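# Push the vial tray from ledge onto infeed table

## Task

Move the vial tray off the ledge and onto the infeed table by sliding it, so it sits between the side rails and touches the end stop, with all vials still upright inside it; at the end neither hand may be in contact with the tray or any vial.

## Robot and tools

Robot: two arms, left_arm (on the +y side, with a left hand) and right_arm (on the -y side, with a right hand). Calibrated bases in the scene frame: left_arm at (-0.041, +0.277, 0) m, quat_wxyz (+1.000, 0, 0, +0.017); right_arm at (-0.015, -0.321, 0) m, quat_wxyz (+1.000, 0, 0, -0.003). Scene frame: origin at table-top height halfway between the nominal bases, +x out over the table, +z up. Reported hand positions (metres) and quats are in each arm's own base frame; fixed cameras and the table use the scene frame. Readings may be a few cm off, more at long reach.

Hand point: sits 0.05 m in front of the palm and 0.15 m out from the wrist face. Its +z runs along straight fingers, +y comes out of the palm, +x goes across the palm away from the thumb on the right hand (toward the thumb on the left hand). Straight fingertips extend 0.06-0.07 m past it along +z, about 0.06 m behind it along -y. A wrist bracket on the little-finger side reaches 0.10 m across the palm and can collide. The arm tracks loosely: resting 1-3 cm (sometimes 5 cm) off target, usually low, is normal and not proof of contact. The controller limits each step's orientation change to 40 degrees from the measured one.

Row layout (28 numbers, each in [-1, 1], always all 28 even if one arm moves): left_arm dx, dy, dz, rx, ry, rz; left hand little, ring, middle, index, thumb_bend, thumb_turn, force_limit, speed; then the same 14 for right_arm. Pose numbers are offsets, not poses: they count from that arm's Hand target at the start of the action or move, along that arm's own base axes, rotating about the Hand target position. Scale: 1.0 = 0.6 m for dx/dy/dz, 180 degrees for rx/ry/rz (one rotation vector). Repeating an offset moves further. All zeros re-requests the current Hand target. Finger targets: +1 open/straight, -1 closed; thumb_turn +1 beside the palm, -1 opposite the fingers. force_limit: -1 about 0 N up to +1 at 10 N (15 N for the two thumb motors). speed: near 0 at -1, full at +0.48 and above. Hand numbers never mean "no change": to keep a hand as is, resend its last executed eight numbers (or, if none yet, its hand_measured six plus hand_force_limit and hand_speed). For a gentle close use speed -0.94 or lower.

Tools:
- execute_actions(actions, cameras): actions is a list of actions; each action is a list of up to 15 rows (one per 1/30 s step), and a short action repeats its last row. Every row in an action counts from the same start pose. Images come only if actions is empty or cameras names them (["all"] for all).
- move(target, speed, blend, blocking, cameras): straight-line path for each hand toward one row, or a list of up to 15 rows all counted from the same starting Hand targets. speed in m/s, 0.002 to 4.3 (default 0.25), one value or one per target. blend in metres rounds corners (0 stops at each). Paths do not avoid obstacles or the other arm; faster means harder contacts and more lag. Avoid paths passing near an arm's own base. Result adds a move: line (done, off_target, moving, held, fault) and limits (paced = pose clipped, held = steps withheld).
- wait(seconds 0-10, cameras): lets time pass with last commands held.
- stop(cameras): brakes a running move.
- zoom_image(camera, region [x0,y0,x1,y1] pixels, at most 504x504): closer look at the latest image of cam_head_left, cam_head_right, cam_high, cam_low, cam_left_wrist or cam_right_wrist (all 672x504).
- show_instructions(): shows reference images.
- finished_scene(scene): ends the current scene; give its number.

Results: Hand target (the last commanded pose after clipping, base for the next offsets), end_effector_position/quat, joint positions, velocities (may read "within noise"), torques (include arm weight; numbers 3 and 4 wrap at ±28 N m), hand_measured, hand_stopped_by (moving, target, force, stalled, fault), hand_load_n (positive when the finger is pushed open; only what the motor bears), motor temperatures. A MOTOR HOT line appears near 85 °C; at 100 °C that arm drops and stalls for 30-60 s. Holding stretched out or pushing against an unreachable pose heats motors.

What to avoid: knocking vials over, letting the tray or anything fall off the table, hard hits on fixed objects, slams, heavy pushes, excessive finger force, and any contact between the two hands or arms. A blocked arm keeps pushing; to relieve it, command a target back beyond the hand point. Slide the tray slowly and smoothly, then withdraw both hands so nothing touches the tray or vials. Objects may occasionally get a small external nudge.

Each tool is called after "Call:" in YAML: its name, and indented under it one key for each argument.

Reference images:

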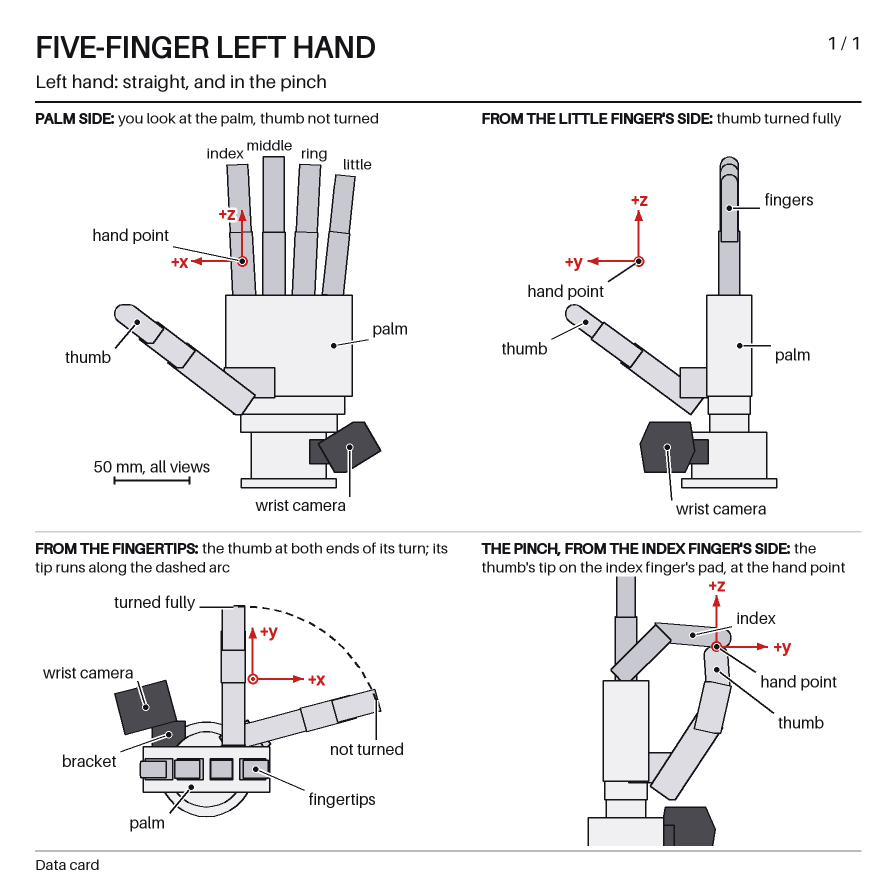

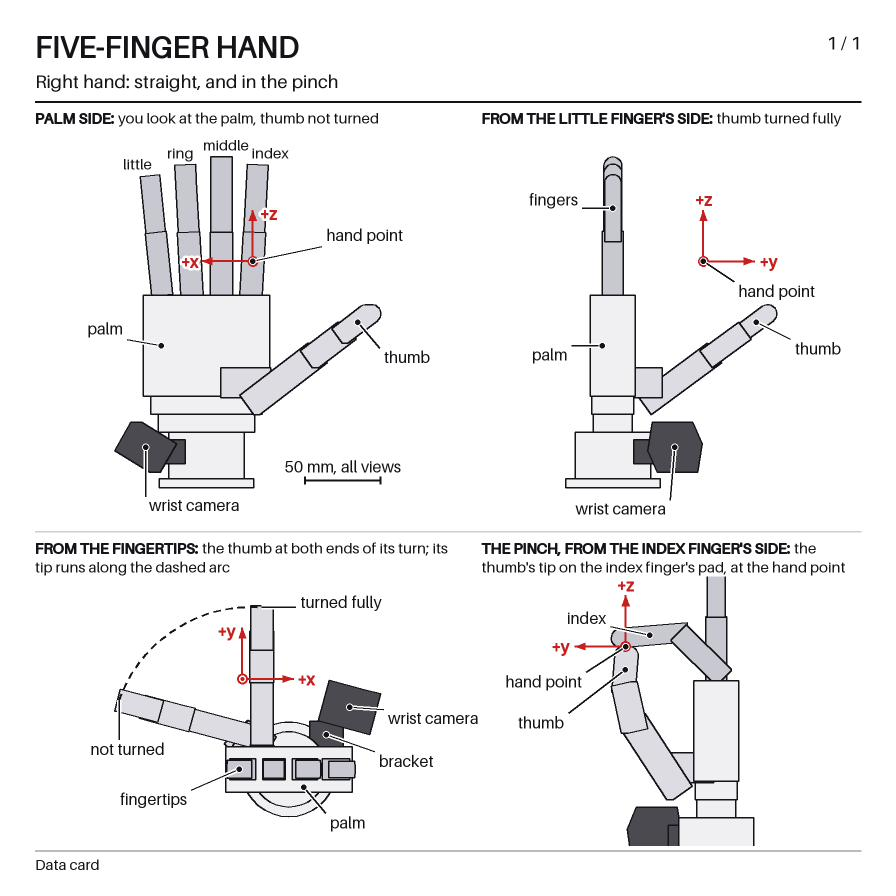

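## Session

Call:
execute_actions:
  actions: []

Scene clock: 0.00 s.
left_arm: end_effector_position=(+0.3153, -0.2343, +0.3437) hand_measured=(+1.000, +1.000, +1.000, +1.000, +1.000, +1.000) hand_load_n=(+0.0, +0.0, +0.0, +0.0, +0.0, +0.0) hand_stopped_by=(target, target, target, target, target, target) hand_force_limit=0.00 hand_speed=-0.80 end_effector_quat_wxyz=(+0.216, +0.289, +0.789, -0.497) | right_arm: end_effector_position=(+0.6423, -0.1226, +0.1563) hand_measured=(+1.000, +1.000, +1.000, +1.000, +1.000, +1.000) hand_load_n=(+0.0, +0.0, +0.0, +0.0, +0.0, +0.0) hand_stopped_by=(target, target, target, target, target, target) hand_force_limit=0.00 hand_speed=-0.80 end_effector_quat_wxyz=(-0.078, +0.795, -0.322, +0.508)
Joint positions: left_arm=[-0.288 1.008 1.153 -1.071 1.028 1.612] | right_arm=[-0.106 1.616 1.149 -0.028 0.111 -0.974]
Joint velocities: within noise
Joint torques (N m): no reading
Motor temperatures (°C): left_arm=[33 33 35 34 33 34] | right_arm=[33 37 31 34 36 37]
Heat: left arm: hottest elbow 35 °C; right arm: hottest shoulder 37 °C.
Hand target: left_arm +0.3189, -0.2352, +0.3527; +0.224, +0.293, +0.786, -0.496 | right_arm +0.6512, -0.1235, +0.1675; -0.081, +0.789, -0.320, +0.517

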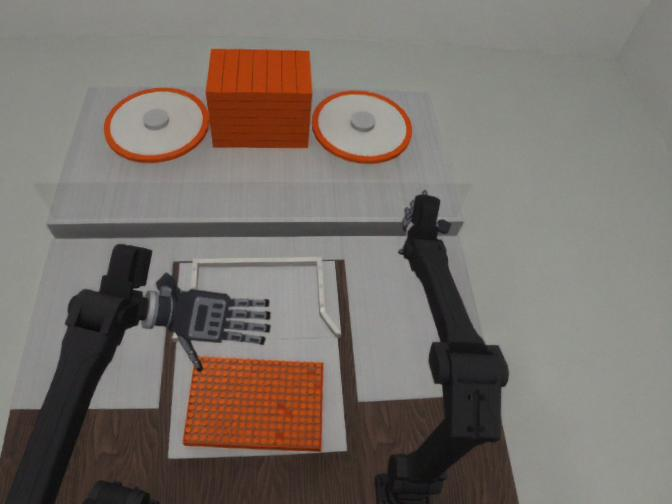

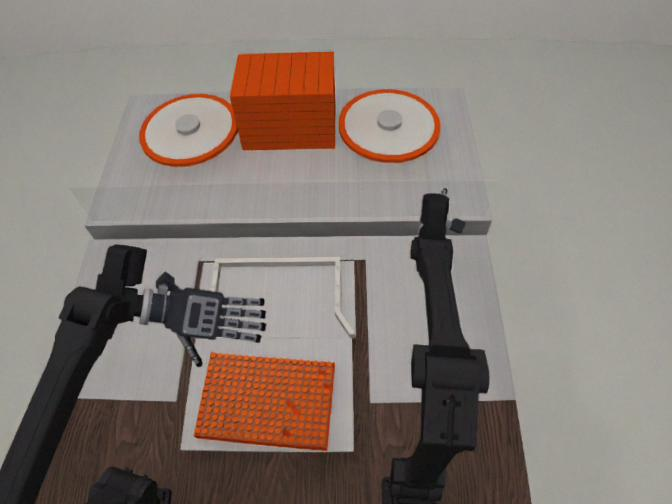

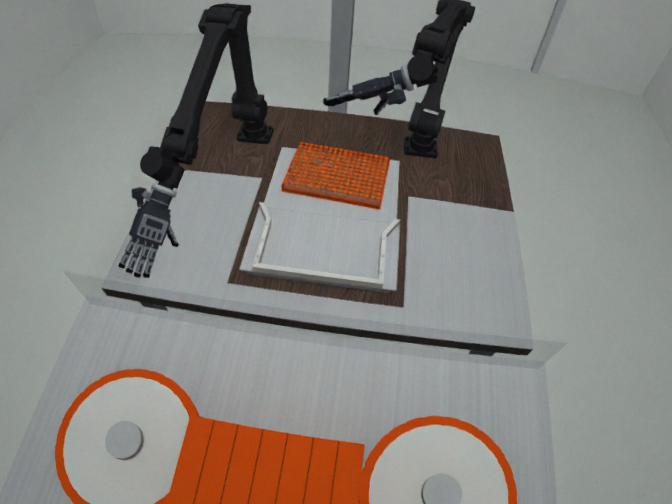

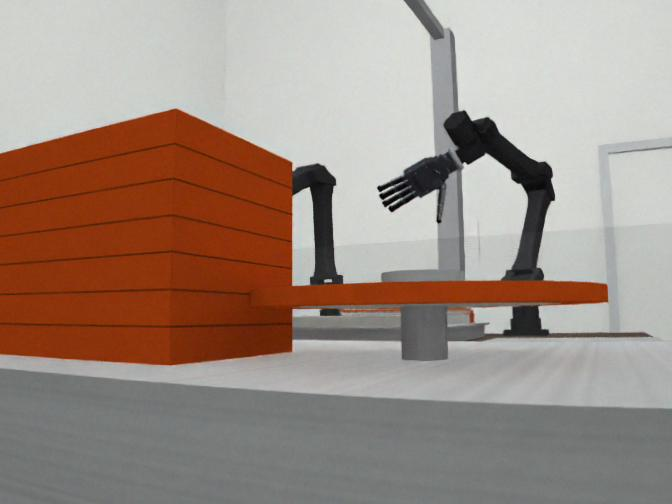

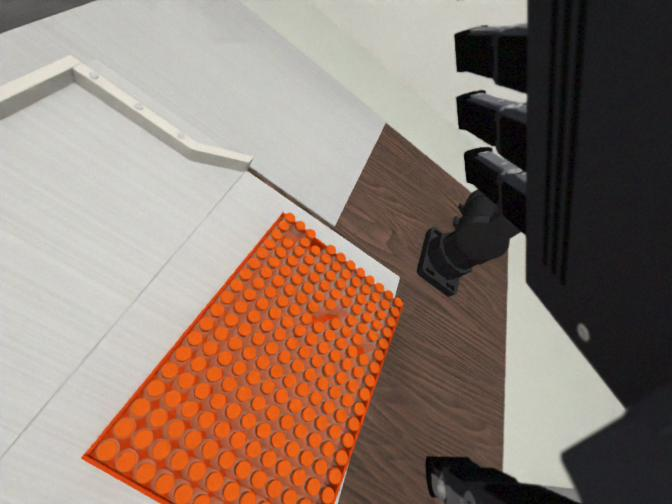

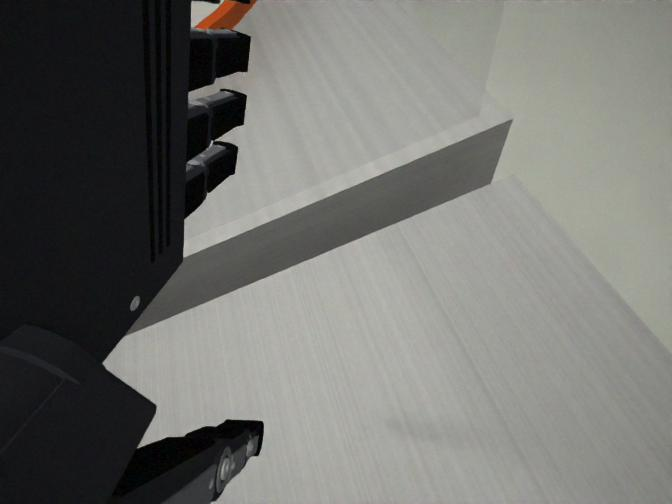

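Call:
zoom_image:
  camera: "cam_head_right"
  region: [160, 240, 400, 470]

Call:
zoom_image:
  camera: "cam_head_left"
  region: [140, 240, 380, 470]

Call:
zoom_image:
  camera: "cam_high"
  region: [210, 120, 430, 310]

Call:
zoom_image:
  camera: "cam_low"
  region: [270, 240, 520, 370]

Scaled by 2.100 from the camera's 672x504 image, which has a finer 960x720 frame.

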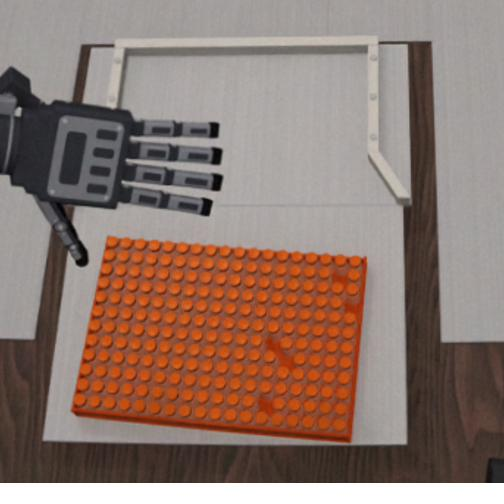

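Scaled by 2.100 from the camera's 672x504 image, which has a finer 960x720 frame.

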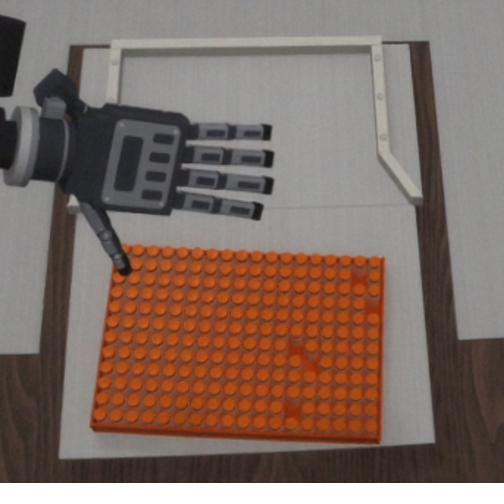

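Scaled by 2.291 from the camera's 672x504 image, which has a finer 960x720 frame.

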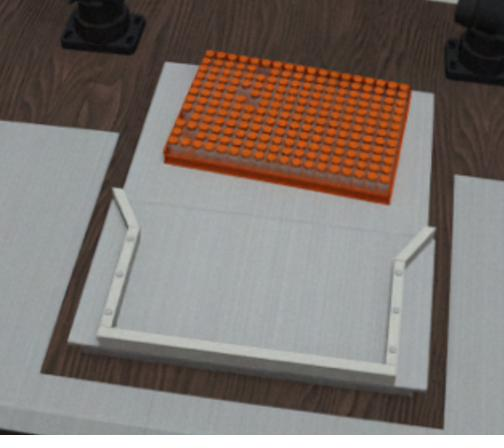

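Scaled by 2.016 from the camera's 672x504 image, which has a finer 960x720 frame.

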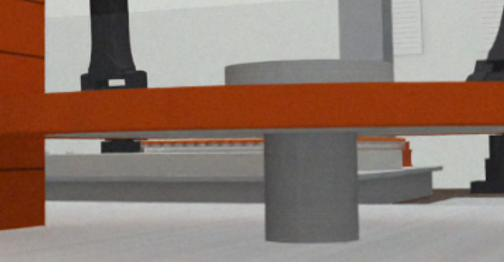

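Call:
zoom_image:
  camera: "cam_high"
  region: [270, 135, 400, 215]

Call:
zoom_image:
  camera: "cam_low"
  region: [420, 280, 500, 350]

Call:
zoom_image:
  camera: "cam_left_wrist"
  region: [60, 180, 440, 504]

Call:
zoom_image:
  camera: "cam_low"
  region: [290, 290, 420, 350]

Scaled by 3.877 from the camera's 672x504 image, which has a finer 960x720 frame.

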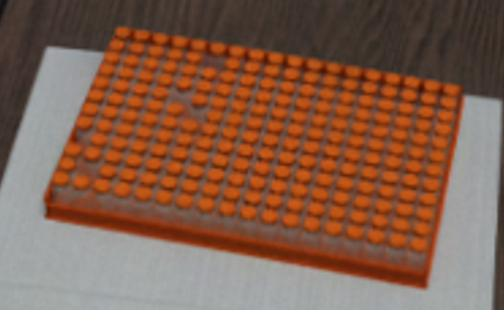

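Scaled by 6.300 from the camera's 672x504 image, which has a finer 960x720 frame.

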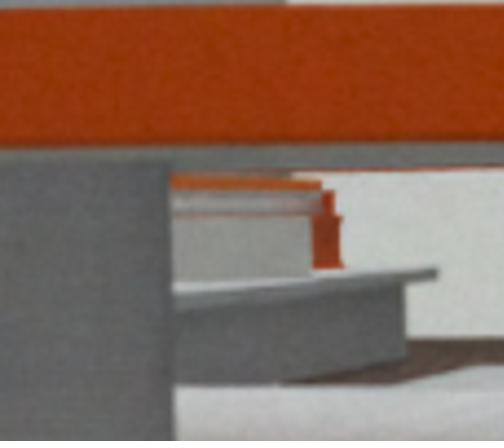

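Scaled by 1.326 from the camera's 672x504 image, which has a finer 960x720 frame.

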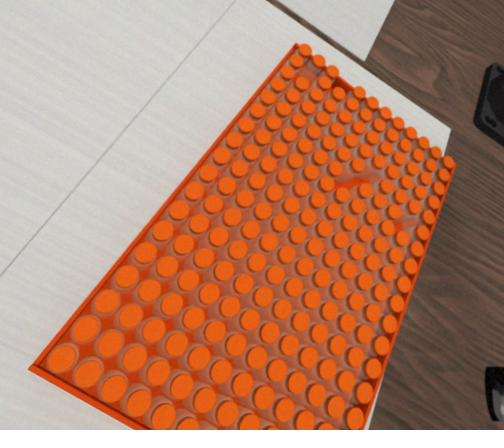

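Scaled by 3.877 from the camera's 672x504 image, which has a finer 960x720 frame.

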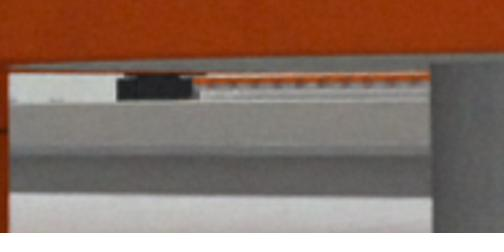

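Call:
move:
  target:
    - [-0.282,0,-0.038,0.2886,0.2673,0.3812,1,1,1,1,1,-1,0,0, 0,0,0,0,0,0,1,1,1,1,1,1,0,-0.8]
    - [-0.501,0.004,-0.171,0.107,0.381,0.6186,1,1,1,1,1,-1,0,0, 0,0,0,0,0,0,1,1,1,1,1,1,0,-0.8]
  speed: 0.3
  cameras: ["cam_head_left","cam_high","cam_left_wrist"]

Scene clock: 193.87 s.
left_arm: end_effector_position=(+0.0219, -0.2380, +0.2522) hand_measured=(+1.000, +1.000, +1.000, +1.000, +1.000, -1.000) hand_load_n=(+0.0, +0.0, +0.0, +0.0, +0.0, +0.0) hand_stopped_by=(target, target, target, target, target, target) hand_force_limit=0.00 hand_speed=0.00 end_effector_quat_wxyz=(-0.055, +0.693, -0.716, +0.067) | right_arm: end_effector_position=(+0.6423, -0.1226, +0.1563) hand_measured=(+1.000, +1.000, +1.000, +1.000, +1.000, +1.000) hand_load_n=(+0.0, +0.0, +0.0, +0.0, +0.0, +0.0) hand_stopped_by=(target, target, target, target, target, target) hand_force_limit=0.00 hand_speed=-0.80 end_effector_quat_wxyz=(-0.078, +0.795, -0.322, +0.508)
Joint positions: left_arm=[-1.335 0.87 1.037 -1.676 -0.163 -1.297] | right_arm=[-0.106 1.616 1.149 -0.028 0.111 -0.974]
Joint torques (N m): left_arm=[-0.62 -4.07 6.39 0.76 -0.21 -0.1] | right_arm=[0.15 -11.11 11.32 2.14 0.15 -0.06]
Motor temperatures (°C): left_arm=[33 33 43 33 33 32] | right_arm=[32 39 39 33 34 35]
Heat: left arm: hottest elbow 43 °C; right arm: hottest shoulder 39 °C.
Hand target: left_arm +0.0182, -0.2328, +0.2501; -0.061, +0.692, -0.716, +0.062 | right_arm +0.6512, -0.1235, +0.1675; -0.081, +0.789, -0.320, +0.517
Off the commanded pose: left_arm 0.007 m, 1 deg | right_arm 0.014 m, 1 deg.
joint sent to its limit (left arm) — joint 4 (wrist pitch), lower limit. The joint targets still meet the commanded pose.
move: off_target (right_arm)
camera_calibration:
cam_left_wrist: T_world_to_cam=[[0.949487, -0.288547, 0.123346, -0.114226], [-0.312513, -0.833821, 0.455058, -0.303811], [-0.0284572, -0.470619, -0.881877, 0.222673], [0, 0, 0, 1]] pos_world=[0.0198477, -0.18149, 0.348711]
Images, in order (width x height): cam_head_left 672x504, cam_high 672x504, cam_left_wrist 672x504.

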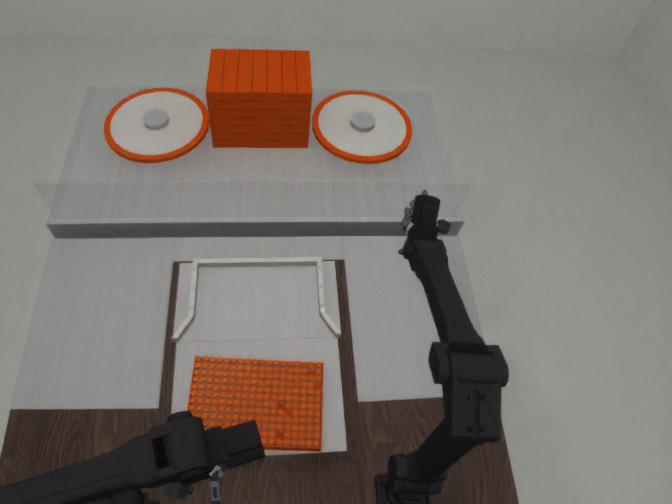

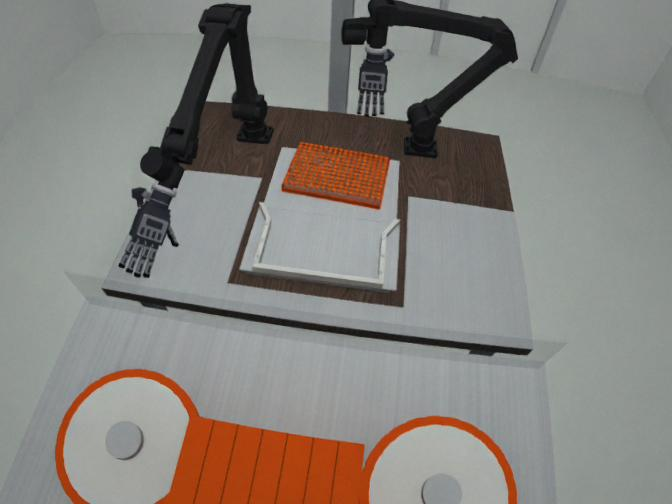

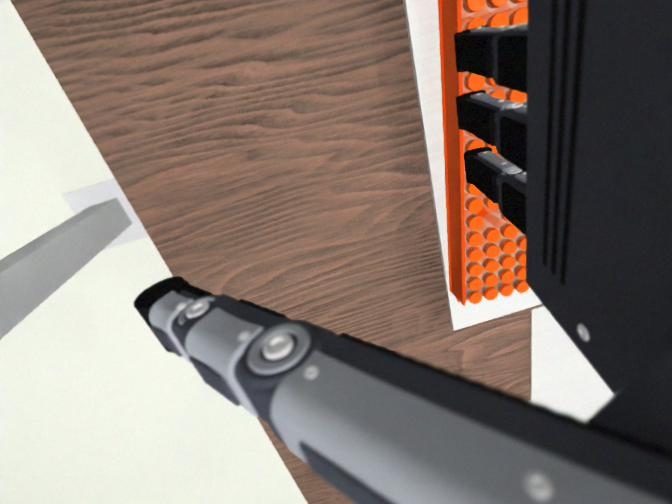

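Call:
move:
  target:
    - [0,0,0,0,0,0,1,1,1,1,1,-1,0,0, -0.660,0.3725,0.271,0.0675,0.3443,0.0207,1,1,1,1,1,-1,0,0]
  speed: 0.3
  cameras: ["cam_head_left"]

Scene clock: 204.97 s.
left_arm: end_effector_position=(+0.0218, -0.2381, +0.2523) hand_measured=(+1.000, +1.000, +1.000, +1.000, +1.000, -1.000) hand_load_n=(+0.0, +0.0, +0.0, +0.0, +0.0, +0.0) hand_stopped_by=(target, target, target, target, target, target) hand_force_limit=0.00 hand_speed=0.00 end_effector_quat_wxyz=(-0.055, +0.693, -0.716, +0.067) | right_arm: end_effector_position=(+0.2501, +0.0918, +0.3162) hand_measured=(+1.000, +1.000, +1.000, +1.000, +1.000, -1.000) hand_load_n=(+0.0, +0.0, +0.0, +0.0, +0.0, +0.0) hand_stopped_by=(target, target, target, target, target, target) hand_force_limit=0.00 hand_speed=0.00 end_effector_quat_wxyz=(-0.036, +0.939, -0.339, +0.047)
Joint positions: left_arm=[-1.335 0.87 1.037 -1.676 -0.163 -1.298] | right_arm=[0.368 1.152 1.38 -1.68 0.007 -0.51]
Joint torques (N m): left_arm=[-0.21 -4.31 6.19 0.88 -0.15 -0.06] | right_arm=[1.38 -3.78 12.72 0.38 0.01 0.14]
Heat: left arm: hottest elbow 43 °C; right arm: hottest shoulder 39 °C.
Hand target: left_arm +0.0181, -0.2328, +0.2501; -0.061, +0.692, -0.717, +0.062 | right_arm +0.2552, +0.0999, +0.3301; +0.000, +0.940, -0.342, +0.000
Off the commanded pose: left_arm 0.007 m, 1 deg | right_arm 0.017 m, 7 deg.
joint sent to its limit (left arm) — joint 4 (wrist pitch), lower limit. The joint targets still meet the commanded pose.
joint sent to its limit (right arm) — joint 4 (wrist pitch), lower limit. The joint targets are off in orientation, not in position.
move: off_target (right_arm)
Images, in order (width x height): cam_head_left 672x504.

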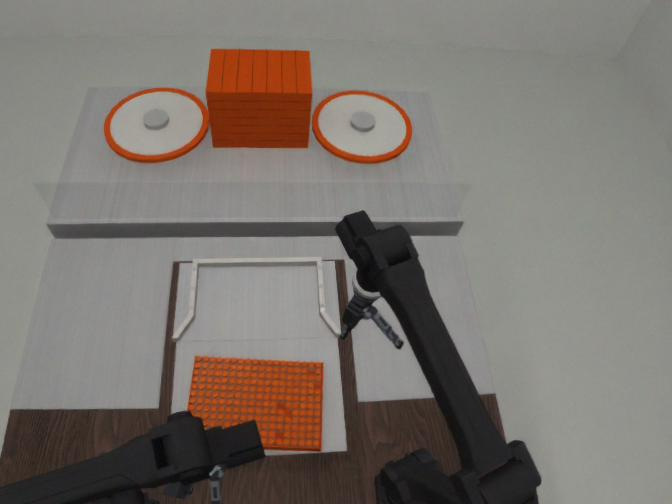

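Call:
move:
  target:
    - [0,0,0,0,0,0,1,1,1,1,1,-1,0,0, -0.425,0.2935,-0.1335,0.0244,-0.0518,-0.2753,1,1,1,1,1,-1,0,0]
  speed: 0.3
  cameras: ["all"]

Scene clock: 235.77 s.
left_arm: end_effector_position=(+0.0218, -0.2381, +0.2523) hand_measured=(+1.000, +1.000, +1.000, +1.000, +1.000, -1.000) hand_load_n=(+0.0, +0.0, +0.0, +0.0, +0.0, +0.0) hand_stopped_by=(target, target, target, target, target, target) hand_force_limit=0.00 hand_speed=0.00 end_effector_quat_wxyz=(-0.055, +0.693, -0.716, +0.067) | right_arm: end_effector_position=(+0.0586, +0.2210, +0.2691) hand_measured=(+1.000, +1.000, +1.000, +1.000, +1.000, -1.000) hand_load_n=(+0.0, +0.0, +0.0, +0.5, +0.0, +0.0) hand_stopped_by=(target, target, target, target, target, target) hand_force_limit=0.00 hand_speed=0.00 end_effector_quat_wxyz=(-0.053, +0.820, -0.569, +0.028)
Joint positions: left_arm=[-1.335 0.87 1.037 -1.676 -0.163 -1.298] | right_arm=[1.095 0.916 1.1 -1.657 0.069 0.734]
Joint torques (N m): left_arm=[-0.97 -4.19 6.28 0.77 -0.16 -0.06] | right_arm=[-1.49 -0.32 9.7 0.46 0.14 -0.25]
Heat: left arm: hottest elbow 41 °C; right arm: hottest elbow 41 °C.
Hand target: left_arm +0.0181, -0.2328, +0.2501; -0.061, +0.692, -0.717, +0.062 | right_arm +0.0628, +0.2198, +0.2714; -0.056, +0.821, -0.568, +0.029 (not the last commanded pose)
Off the commanded pose: left_arm 0.007 m, 1 deg | right_arm 0.083 m, 21 deg.
joint sent to its limit (left arm) — joint 4 (wrist pitch), lower limit. The joint targets still meet the commanded pose.
move: held (right_arm; a check stopped the path); limits=held
pose unreachable (right arm): on one or more control steps of this call, first in action 0 (counted from 0), this arm could not follow its commanded pose, so it was not sent that pose on those steps. It may still have moved: this result reports where it is.
cause: moving toward the commanded pose would bring a part of the arm too close to another arm (a part of this arm just beyond joint 4 (wrist pitch) and a part of the left arm just beyond its joint 4 (wrist pitch), 55 mm apart when this arm was first held).
camera_calibration:
cam_left_wrist: T_world_to_cam=[[0.949597, -0.288159, 0.123407, -0.114113], [-0.312196, -0.833866, 0.455193, -0.303988], [-0.0282628, -0.470777, -0.881799, 0.222563], [0, 0, 0, 1]] pos_world=[0.0197477, -0.18159, 0.348711]
cam_right_wrist: T_world_to_cam=[[-0.787403, -0.599574, -0.143206, 0.21681], [-0.579251, 0.640192, 0.504601, -0.24745], [-0.210867, 0.480277, -0.851393, 0.253698], [0, 0, 0, 1]] pos_world=[0.0808772, 0.166564, 0.371908]

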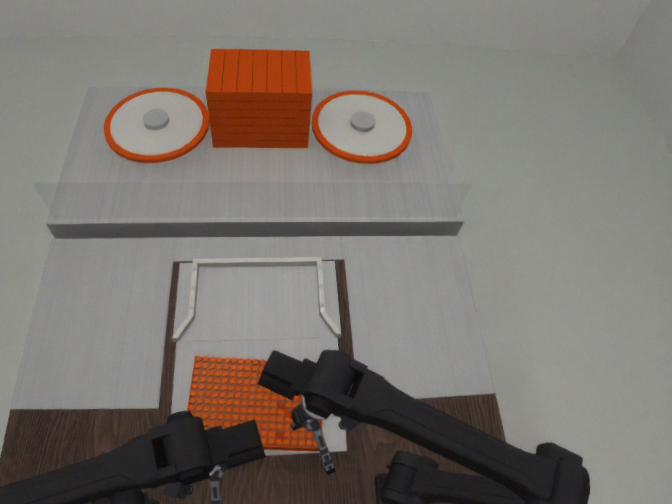

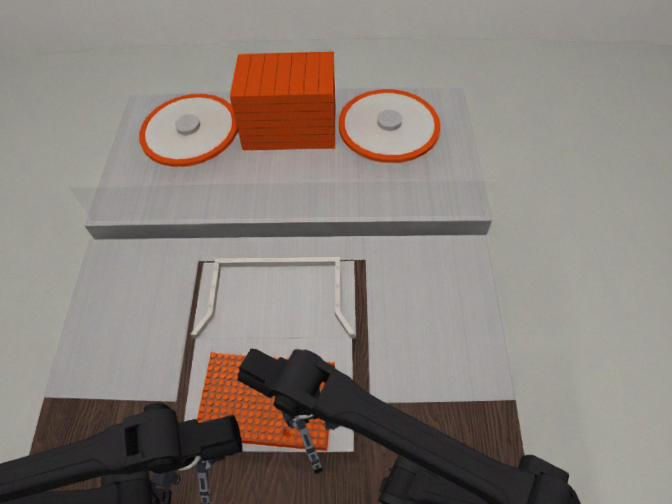

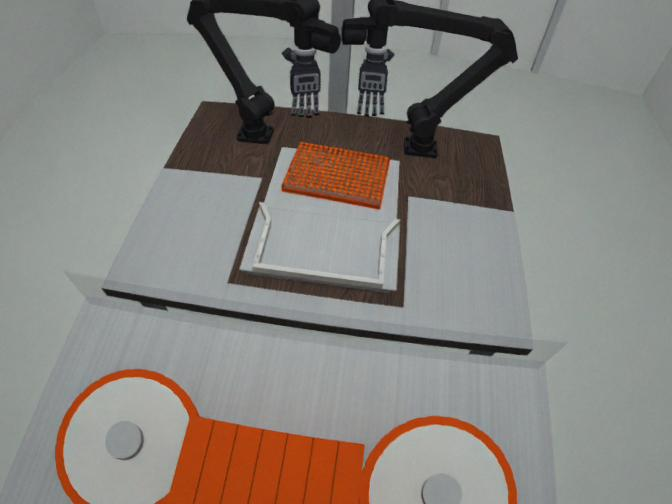

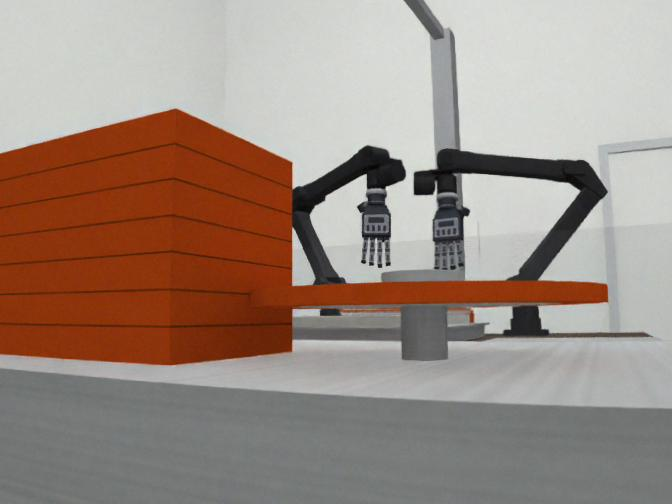

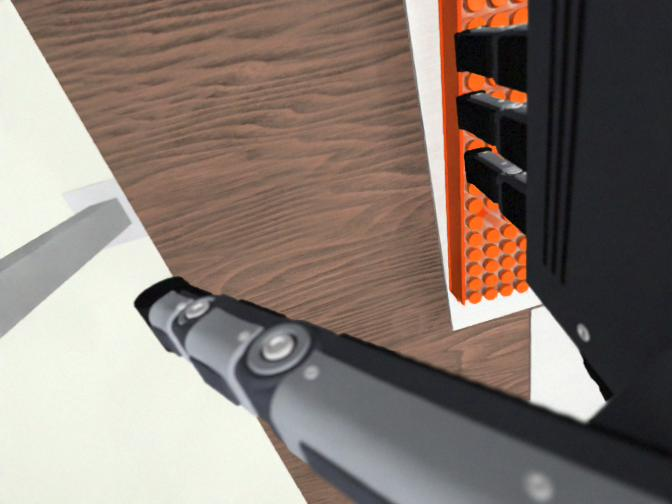

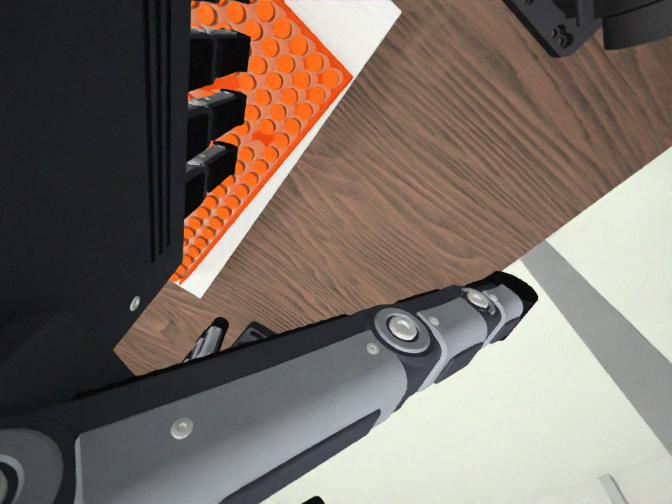

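Call:
move:
  target:
    - [0,0,0,0,0,0,1,1,1,1,1,-1,0,0, 0.479,-0.617,0.05,0,0,-0.3,1,1,1,1,1,-1,0,0]
    - [-0.0045,-0.1335,0,0,0,0,1,1,1,1,1,-1,0,0, 0.479,-0.617,0.05,0,0,-0.3,1,1,1,1,1,-1,0,0]
  speed: 0.3
  cameras: ["cam_head_left","cam_head_right","cam_left_wrist"]

Scene clock: 265.73 s.
left_arm: end_effector_position=(+0.0161, -0.2979, +0.2334) hand_measured=(+1.000, +1.000, +1.000, +1.000, +1.000, -1.000) hand_load_n=(+0.0, +0.0, +0.0, +0.0, +0.0, +0.0) hand_stopped_by=(target, target, target, target, target, target) hand_force_limit=0.00 hand_speed=0.00 end_effector_quat_wxyz=(-0.072, +0.692, -0.717, +0.042) | right_arm: end_effector_position=(+0.3389, -0.1422, +0.2849) hand_measured=(+1.000, +1.000, +1.000, +1.000, +1.000, -1.000) hand_load_n=(+0.0, +0.0, +0.0, +0.0, +0.0, +0.0) hand_stopped_by=(target, target, target, target, target, target) hand_force_limit=0.00 hand_speed=0.00 end_effector_quat_wxyz=(+0.024, -0.485, +0.873, -0.036)
Joint positions: left_arm=[-1.408 1.071 1.109 -1.622 -0.167 -1.374] | right_arm=[-0.491 1.39 1.5 -1.593 -0.001 0.065]
Joint torques (N m): left_arm=[-0.97 -5.83 10.29 1.26 -0.16 -0.13] | right_arm=[-0.56 -6.59 13.72 0.08 -0.01 0.15]
Heat: left arm: hottest elbow 40 °C; right arm: hottest elbow 42 °C.
Hand target: left_arm +0.0155, -0.3130, +0.2502; -0.061, +0.692, -0.716, +0.062 | right_arm +0.3502, -0.1504, +0.3015; +0.036, -0.473, +0.879, -0.051
Off the commanded pose: left_arm 0.022 m, 3 deg | right_arm 0.022 m, 3 deg.
move: off_target (left_arm, right_arm)
camera_calibration:
cam_left_wrist: T_world_to_cam=[[0.951389, -0.292459, 0.0965767, -0.118624], [-0.305915, -0.860951, 0.406422, -0.343808], [-0.0357143, -0.41621, -0.908567, 0.20033], [0, 0, 0, 1]] pos_world=[0.0148364, -0.247315, 0.333201]
Images, in order (width x height): cam_head_left 672x504, cam_head_right 672x504, cam_left_wrist 672x504.

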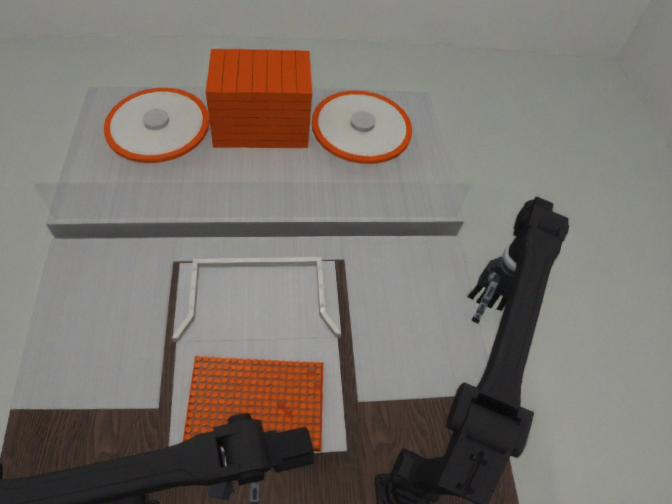

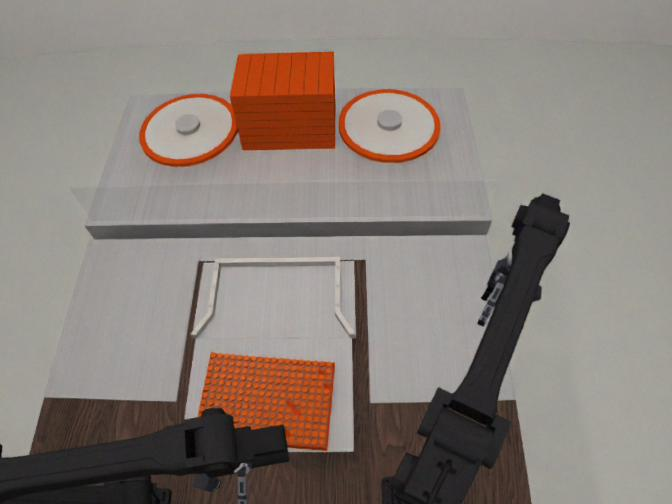

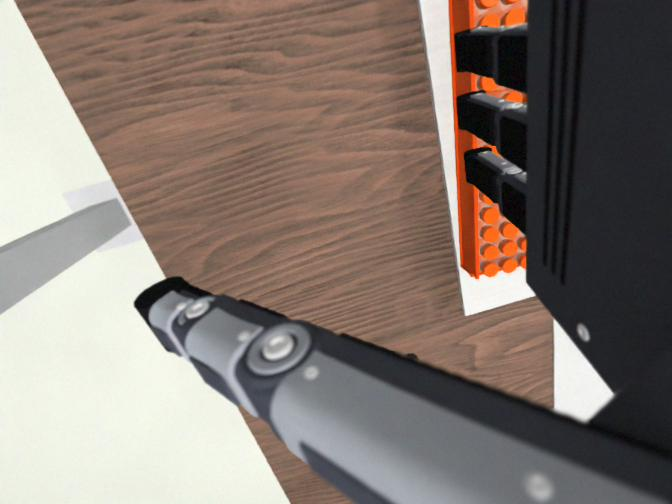

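Call:
move:
  target: [-0.01,0,-0.117,0,0,0,1,1,1,1,1,-1,0,0, 0,0,0,0,0,0,1,1,1,1,1,-1,0,0]
  speed: 0.15
  cameras: ["cam_high","cam_head_right","cam_left_wrist"]

Call:
zoom_image:
  camera: "cam_high"
  region: [270, 60, 450, 210]

Scene clock: 300.40 s.
left_arm: end_effector_position=(+0.0126, -0.3126, +0.1872) hand_measured=(+1.000, +1.000, +1.000, +1.000, +1.000, -1.000) hand_load_n=(-0.5, +0.0, +0.0, +0.0, +0.0, +0.0) hand_stopped_by=(target, target, target, target, target, target) hand_force_limit=0.00 hand_speed=0.00 end_effector_quat_wxyz=(-0.057, +0.694, -0.715, +0.065) | right_arm: end_effector_position=(+0.3389, -0.1422, +0.2849) hand_measured=(+1.000, +1.000, +1.000, +1.000, +1.000, -1.000) hand_load_n=(+0.0, +0.0, +0.0, +0.0, +0.0, +0.0) hand_stopped_by=(target, target, target, target, target, target) hand_force_limit=0.00 hand_speed=0.00 end_effector_quat_wxyz=(+0.024, -0.485, +0.873, -0.036)
Joint positions: left_arm=[-1.429 1.071 0.985 -1.445 -0.169 -1.396] | right_arm=[-0.491 1.39 1.5 -1.593 -0.001 0.065]
Joint torques (N m): left_arm=[-0.21 -6.24 6.31 1.54 -0.2 -0.08] | right_arm=[-0.62 -6.95 13.82 0.18 -0.02 0.13]
Motor temperatures (°C): left_arm=[33 33 45 32 33 32] | right_arm=[32 36 46 32 33 35]
Heat: left arm: hottest elbow 45 °C; right arm: hottest elbow 46 °C.
Hand target: left_arm +0.0095, -0.3129, +0.1800; -0.061, +0.692, -0.717, +0.062 | right_arm +0.3502, -0.1504, +0.3015; +0.036, -0.473, +0.879, -0.051
Off the commanded pose: left_arm 0.008 m, 1 deg | right_arm 0.022 m, 3 deg.
move: off_target (right_arm)
camera_calibration:
cam_left_wrist: T_world_to_cam=[[0.950364, -0.286371, 0.121652, -0.117891], [-0.309964, -0.837454, 0.450103, -0.339585], [-0.0270184, -0.46547, -0.884651, 0.132053], [0, 0, 0, 1]] pos_world=[0.0103479, -0.256681, 0.284011]
Images, in order (width x height): cam_head_right 672x504, cam_high 672x504, cam_left_wrist 672x504.

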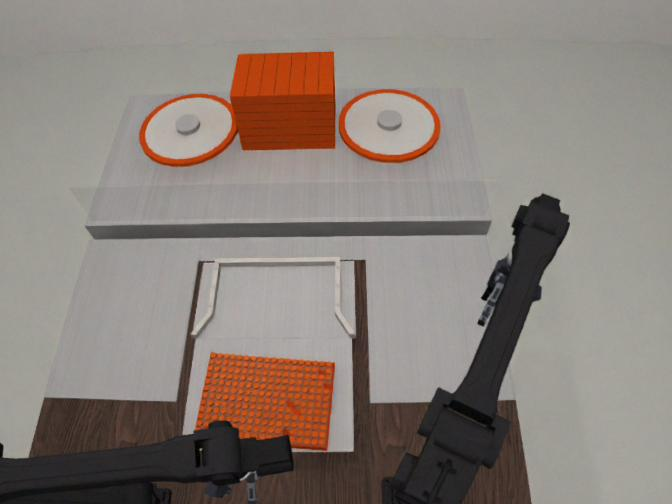

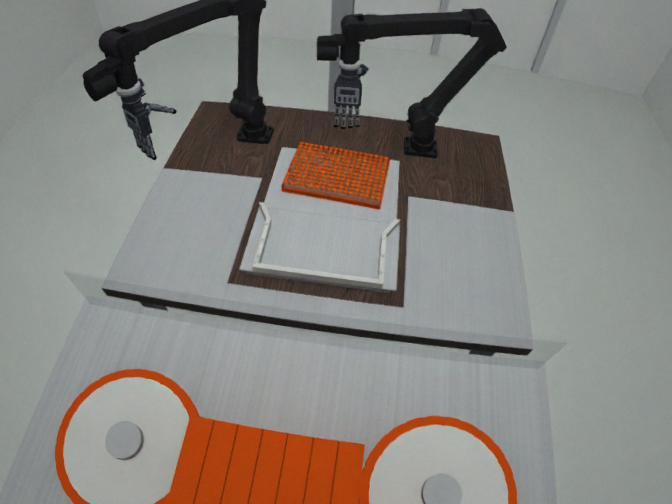

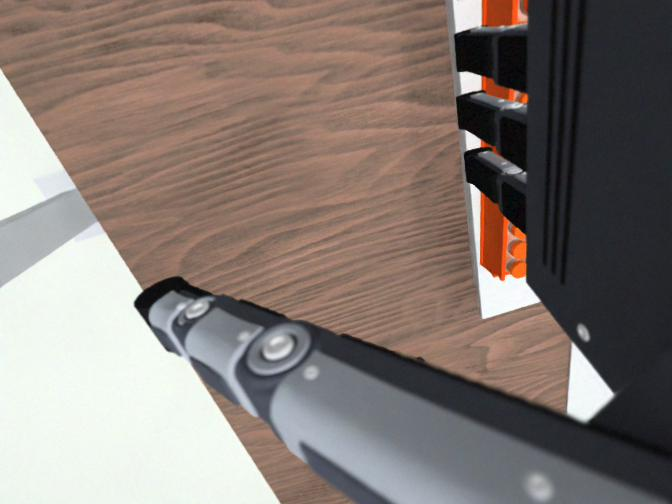

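Scaled by 2.800 from the camera's 672x504 image, which has a finer 960x720 frame.

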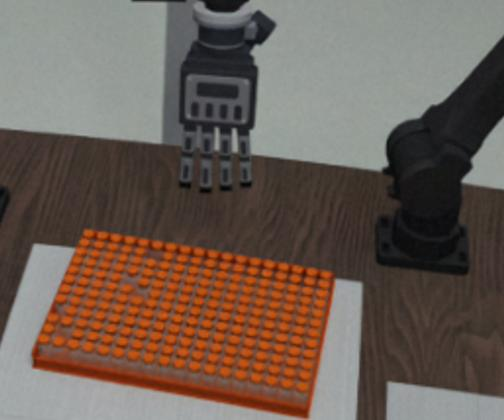

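Call:
zoom_image:
  camera: "cam_left_wrist"
  region: [400, 0, 640, 400]

Scaled by 1.260 from the camera's 672x504 image, which has a finer 960x720 frame.

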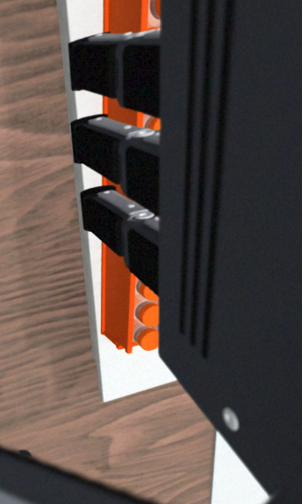

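Call:
move:
  target: [0,0,-0.108,0,0,0,1,1,1,1,1,-1,0,0, 0,0,0,0,0,0,1,1,1,1,1,-1,0,0]
  speed: 0.15
  cameras: ["cam_high","cam_left_wrist","cam_low"]

Call:
zoom_image:
  camera: "cam_high"
  region: [270, 80, 450, 230]

Call:
zoom_image:
  camera: "cam_left_wrist"
  region: [400, 0, 640, 400]

Scene clock: 365.37 s.
left_arm: end_effector_position=(+0.0127, -0.3133, +0.1232) hand_measured=(+1.000, +1.000, +1.000, +1.000, +1.000, -1.000) hand_load_n=(+0.0, +0.0, +0.0, +0.0, +0.0, +0.0) hand_stopped_by=(target, target, target, target, target, target) hand_force_limit=0.00 hand_speed=0.00 end_effector_quat_wxyz=(-0.056, +0.694, -0.715, +0.067) | right_arm: end_effector_position=(+0.3389, -0.1422, +0.2849) hand_measured=(+1.000, +1.000, +1.000, +1.000, +1.000, -1.000) hand_load_n=(+0.0, +0.0, +0.0, +0.0, +0.0, -0.5) hand_stopped_by=(target, target, target, target, target, target) hand_force_limit=0.00 hand_speed=0.00 end_effector_quat_wxyz=(+0.024, -0.485, +0.873, -0.036)
Joint positions: left_arm=[-1.43 1.104 0.836 -1.261 -0.169 -1.396] | right_arm=[-0.491 1.39 1.5 -1.593 -0.001 0.065]
Joint torques (N m): left_arm=[-0.97 -5.48 6.17 1.42 -0.16 -0.05] | right_arm=[-0.67 -6.42 13.56 0.23 -0.05 0.18]
Heat: left arm: hottest elbow 41 °C; right arm: hottest elbow 49 °C.
Hand target: left_arm +0.0094, -0.3129, +0.1152; -0.061, +0.692, -0.717, +0.062 | right_arm +0.3502, -0.1504, +0.3015; +0.036, -0.473, +0.879, -0.051
Off the commanded pose: left_arm 0.009 m, 1 deg | right_arm 0.022 m, 3 deg.
move: off_target (right_arm)
camera_calibration:
cam_left_wrist: T_world_to_cam=[[0.950259, -0.285934, 0.123489, -0.110447], [-0.310356, -0.835922, 0.452674, -0.311065], [-0.0262081, -0.468483, -0.883083, 0.0739022], [0, 0, 0, 1]] pos_world=[0.010349, -0.256985, 0.219712]
Images, in order (width x height): cam_high 672x504, cam_low 672x504, cam_left_wrist 672x504.

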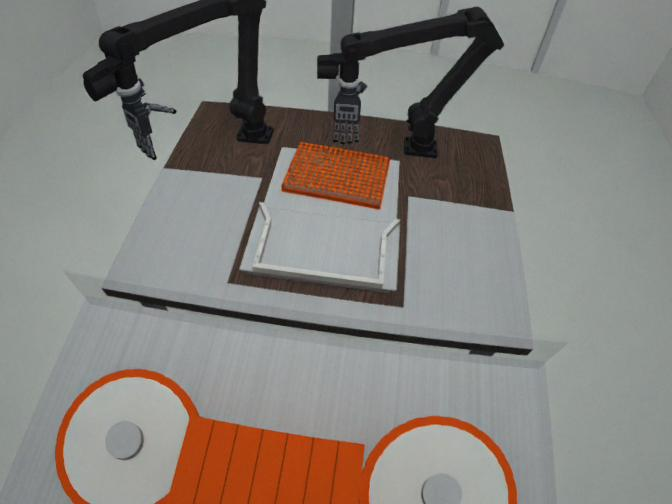

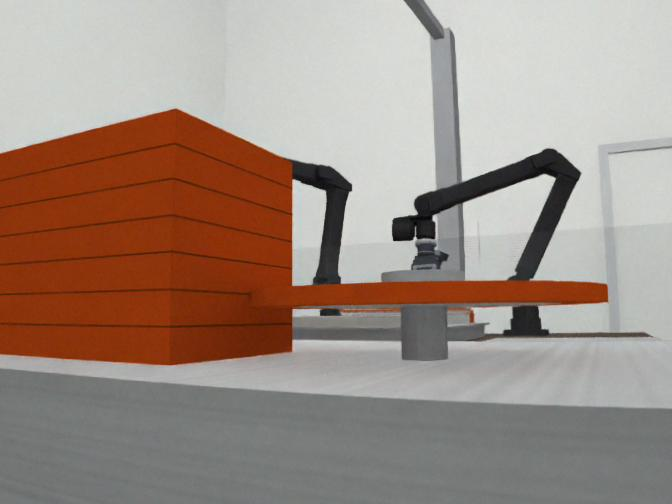

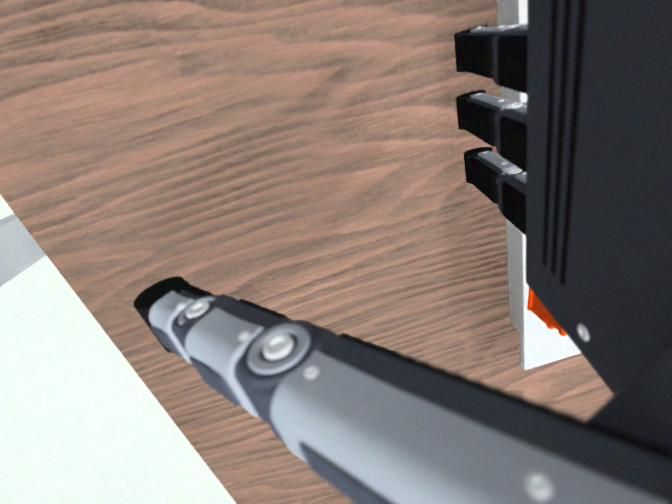

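Scaled by 2.800 from the camera's 672x504 image, which has a finer 960x720 frame.

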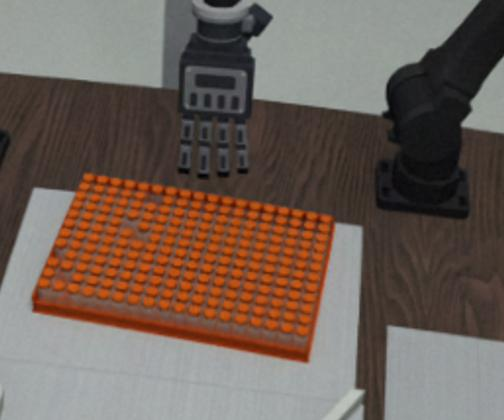

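Scaled by 1.260 from the camera's 672x504 image, which has a finer 960x720 frame.

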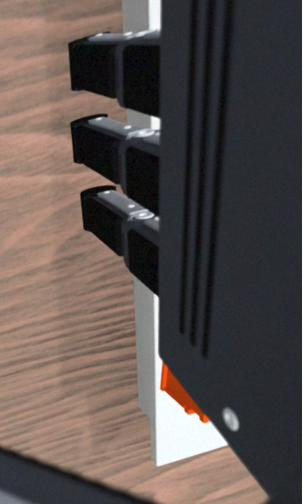

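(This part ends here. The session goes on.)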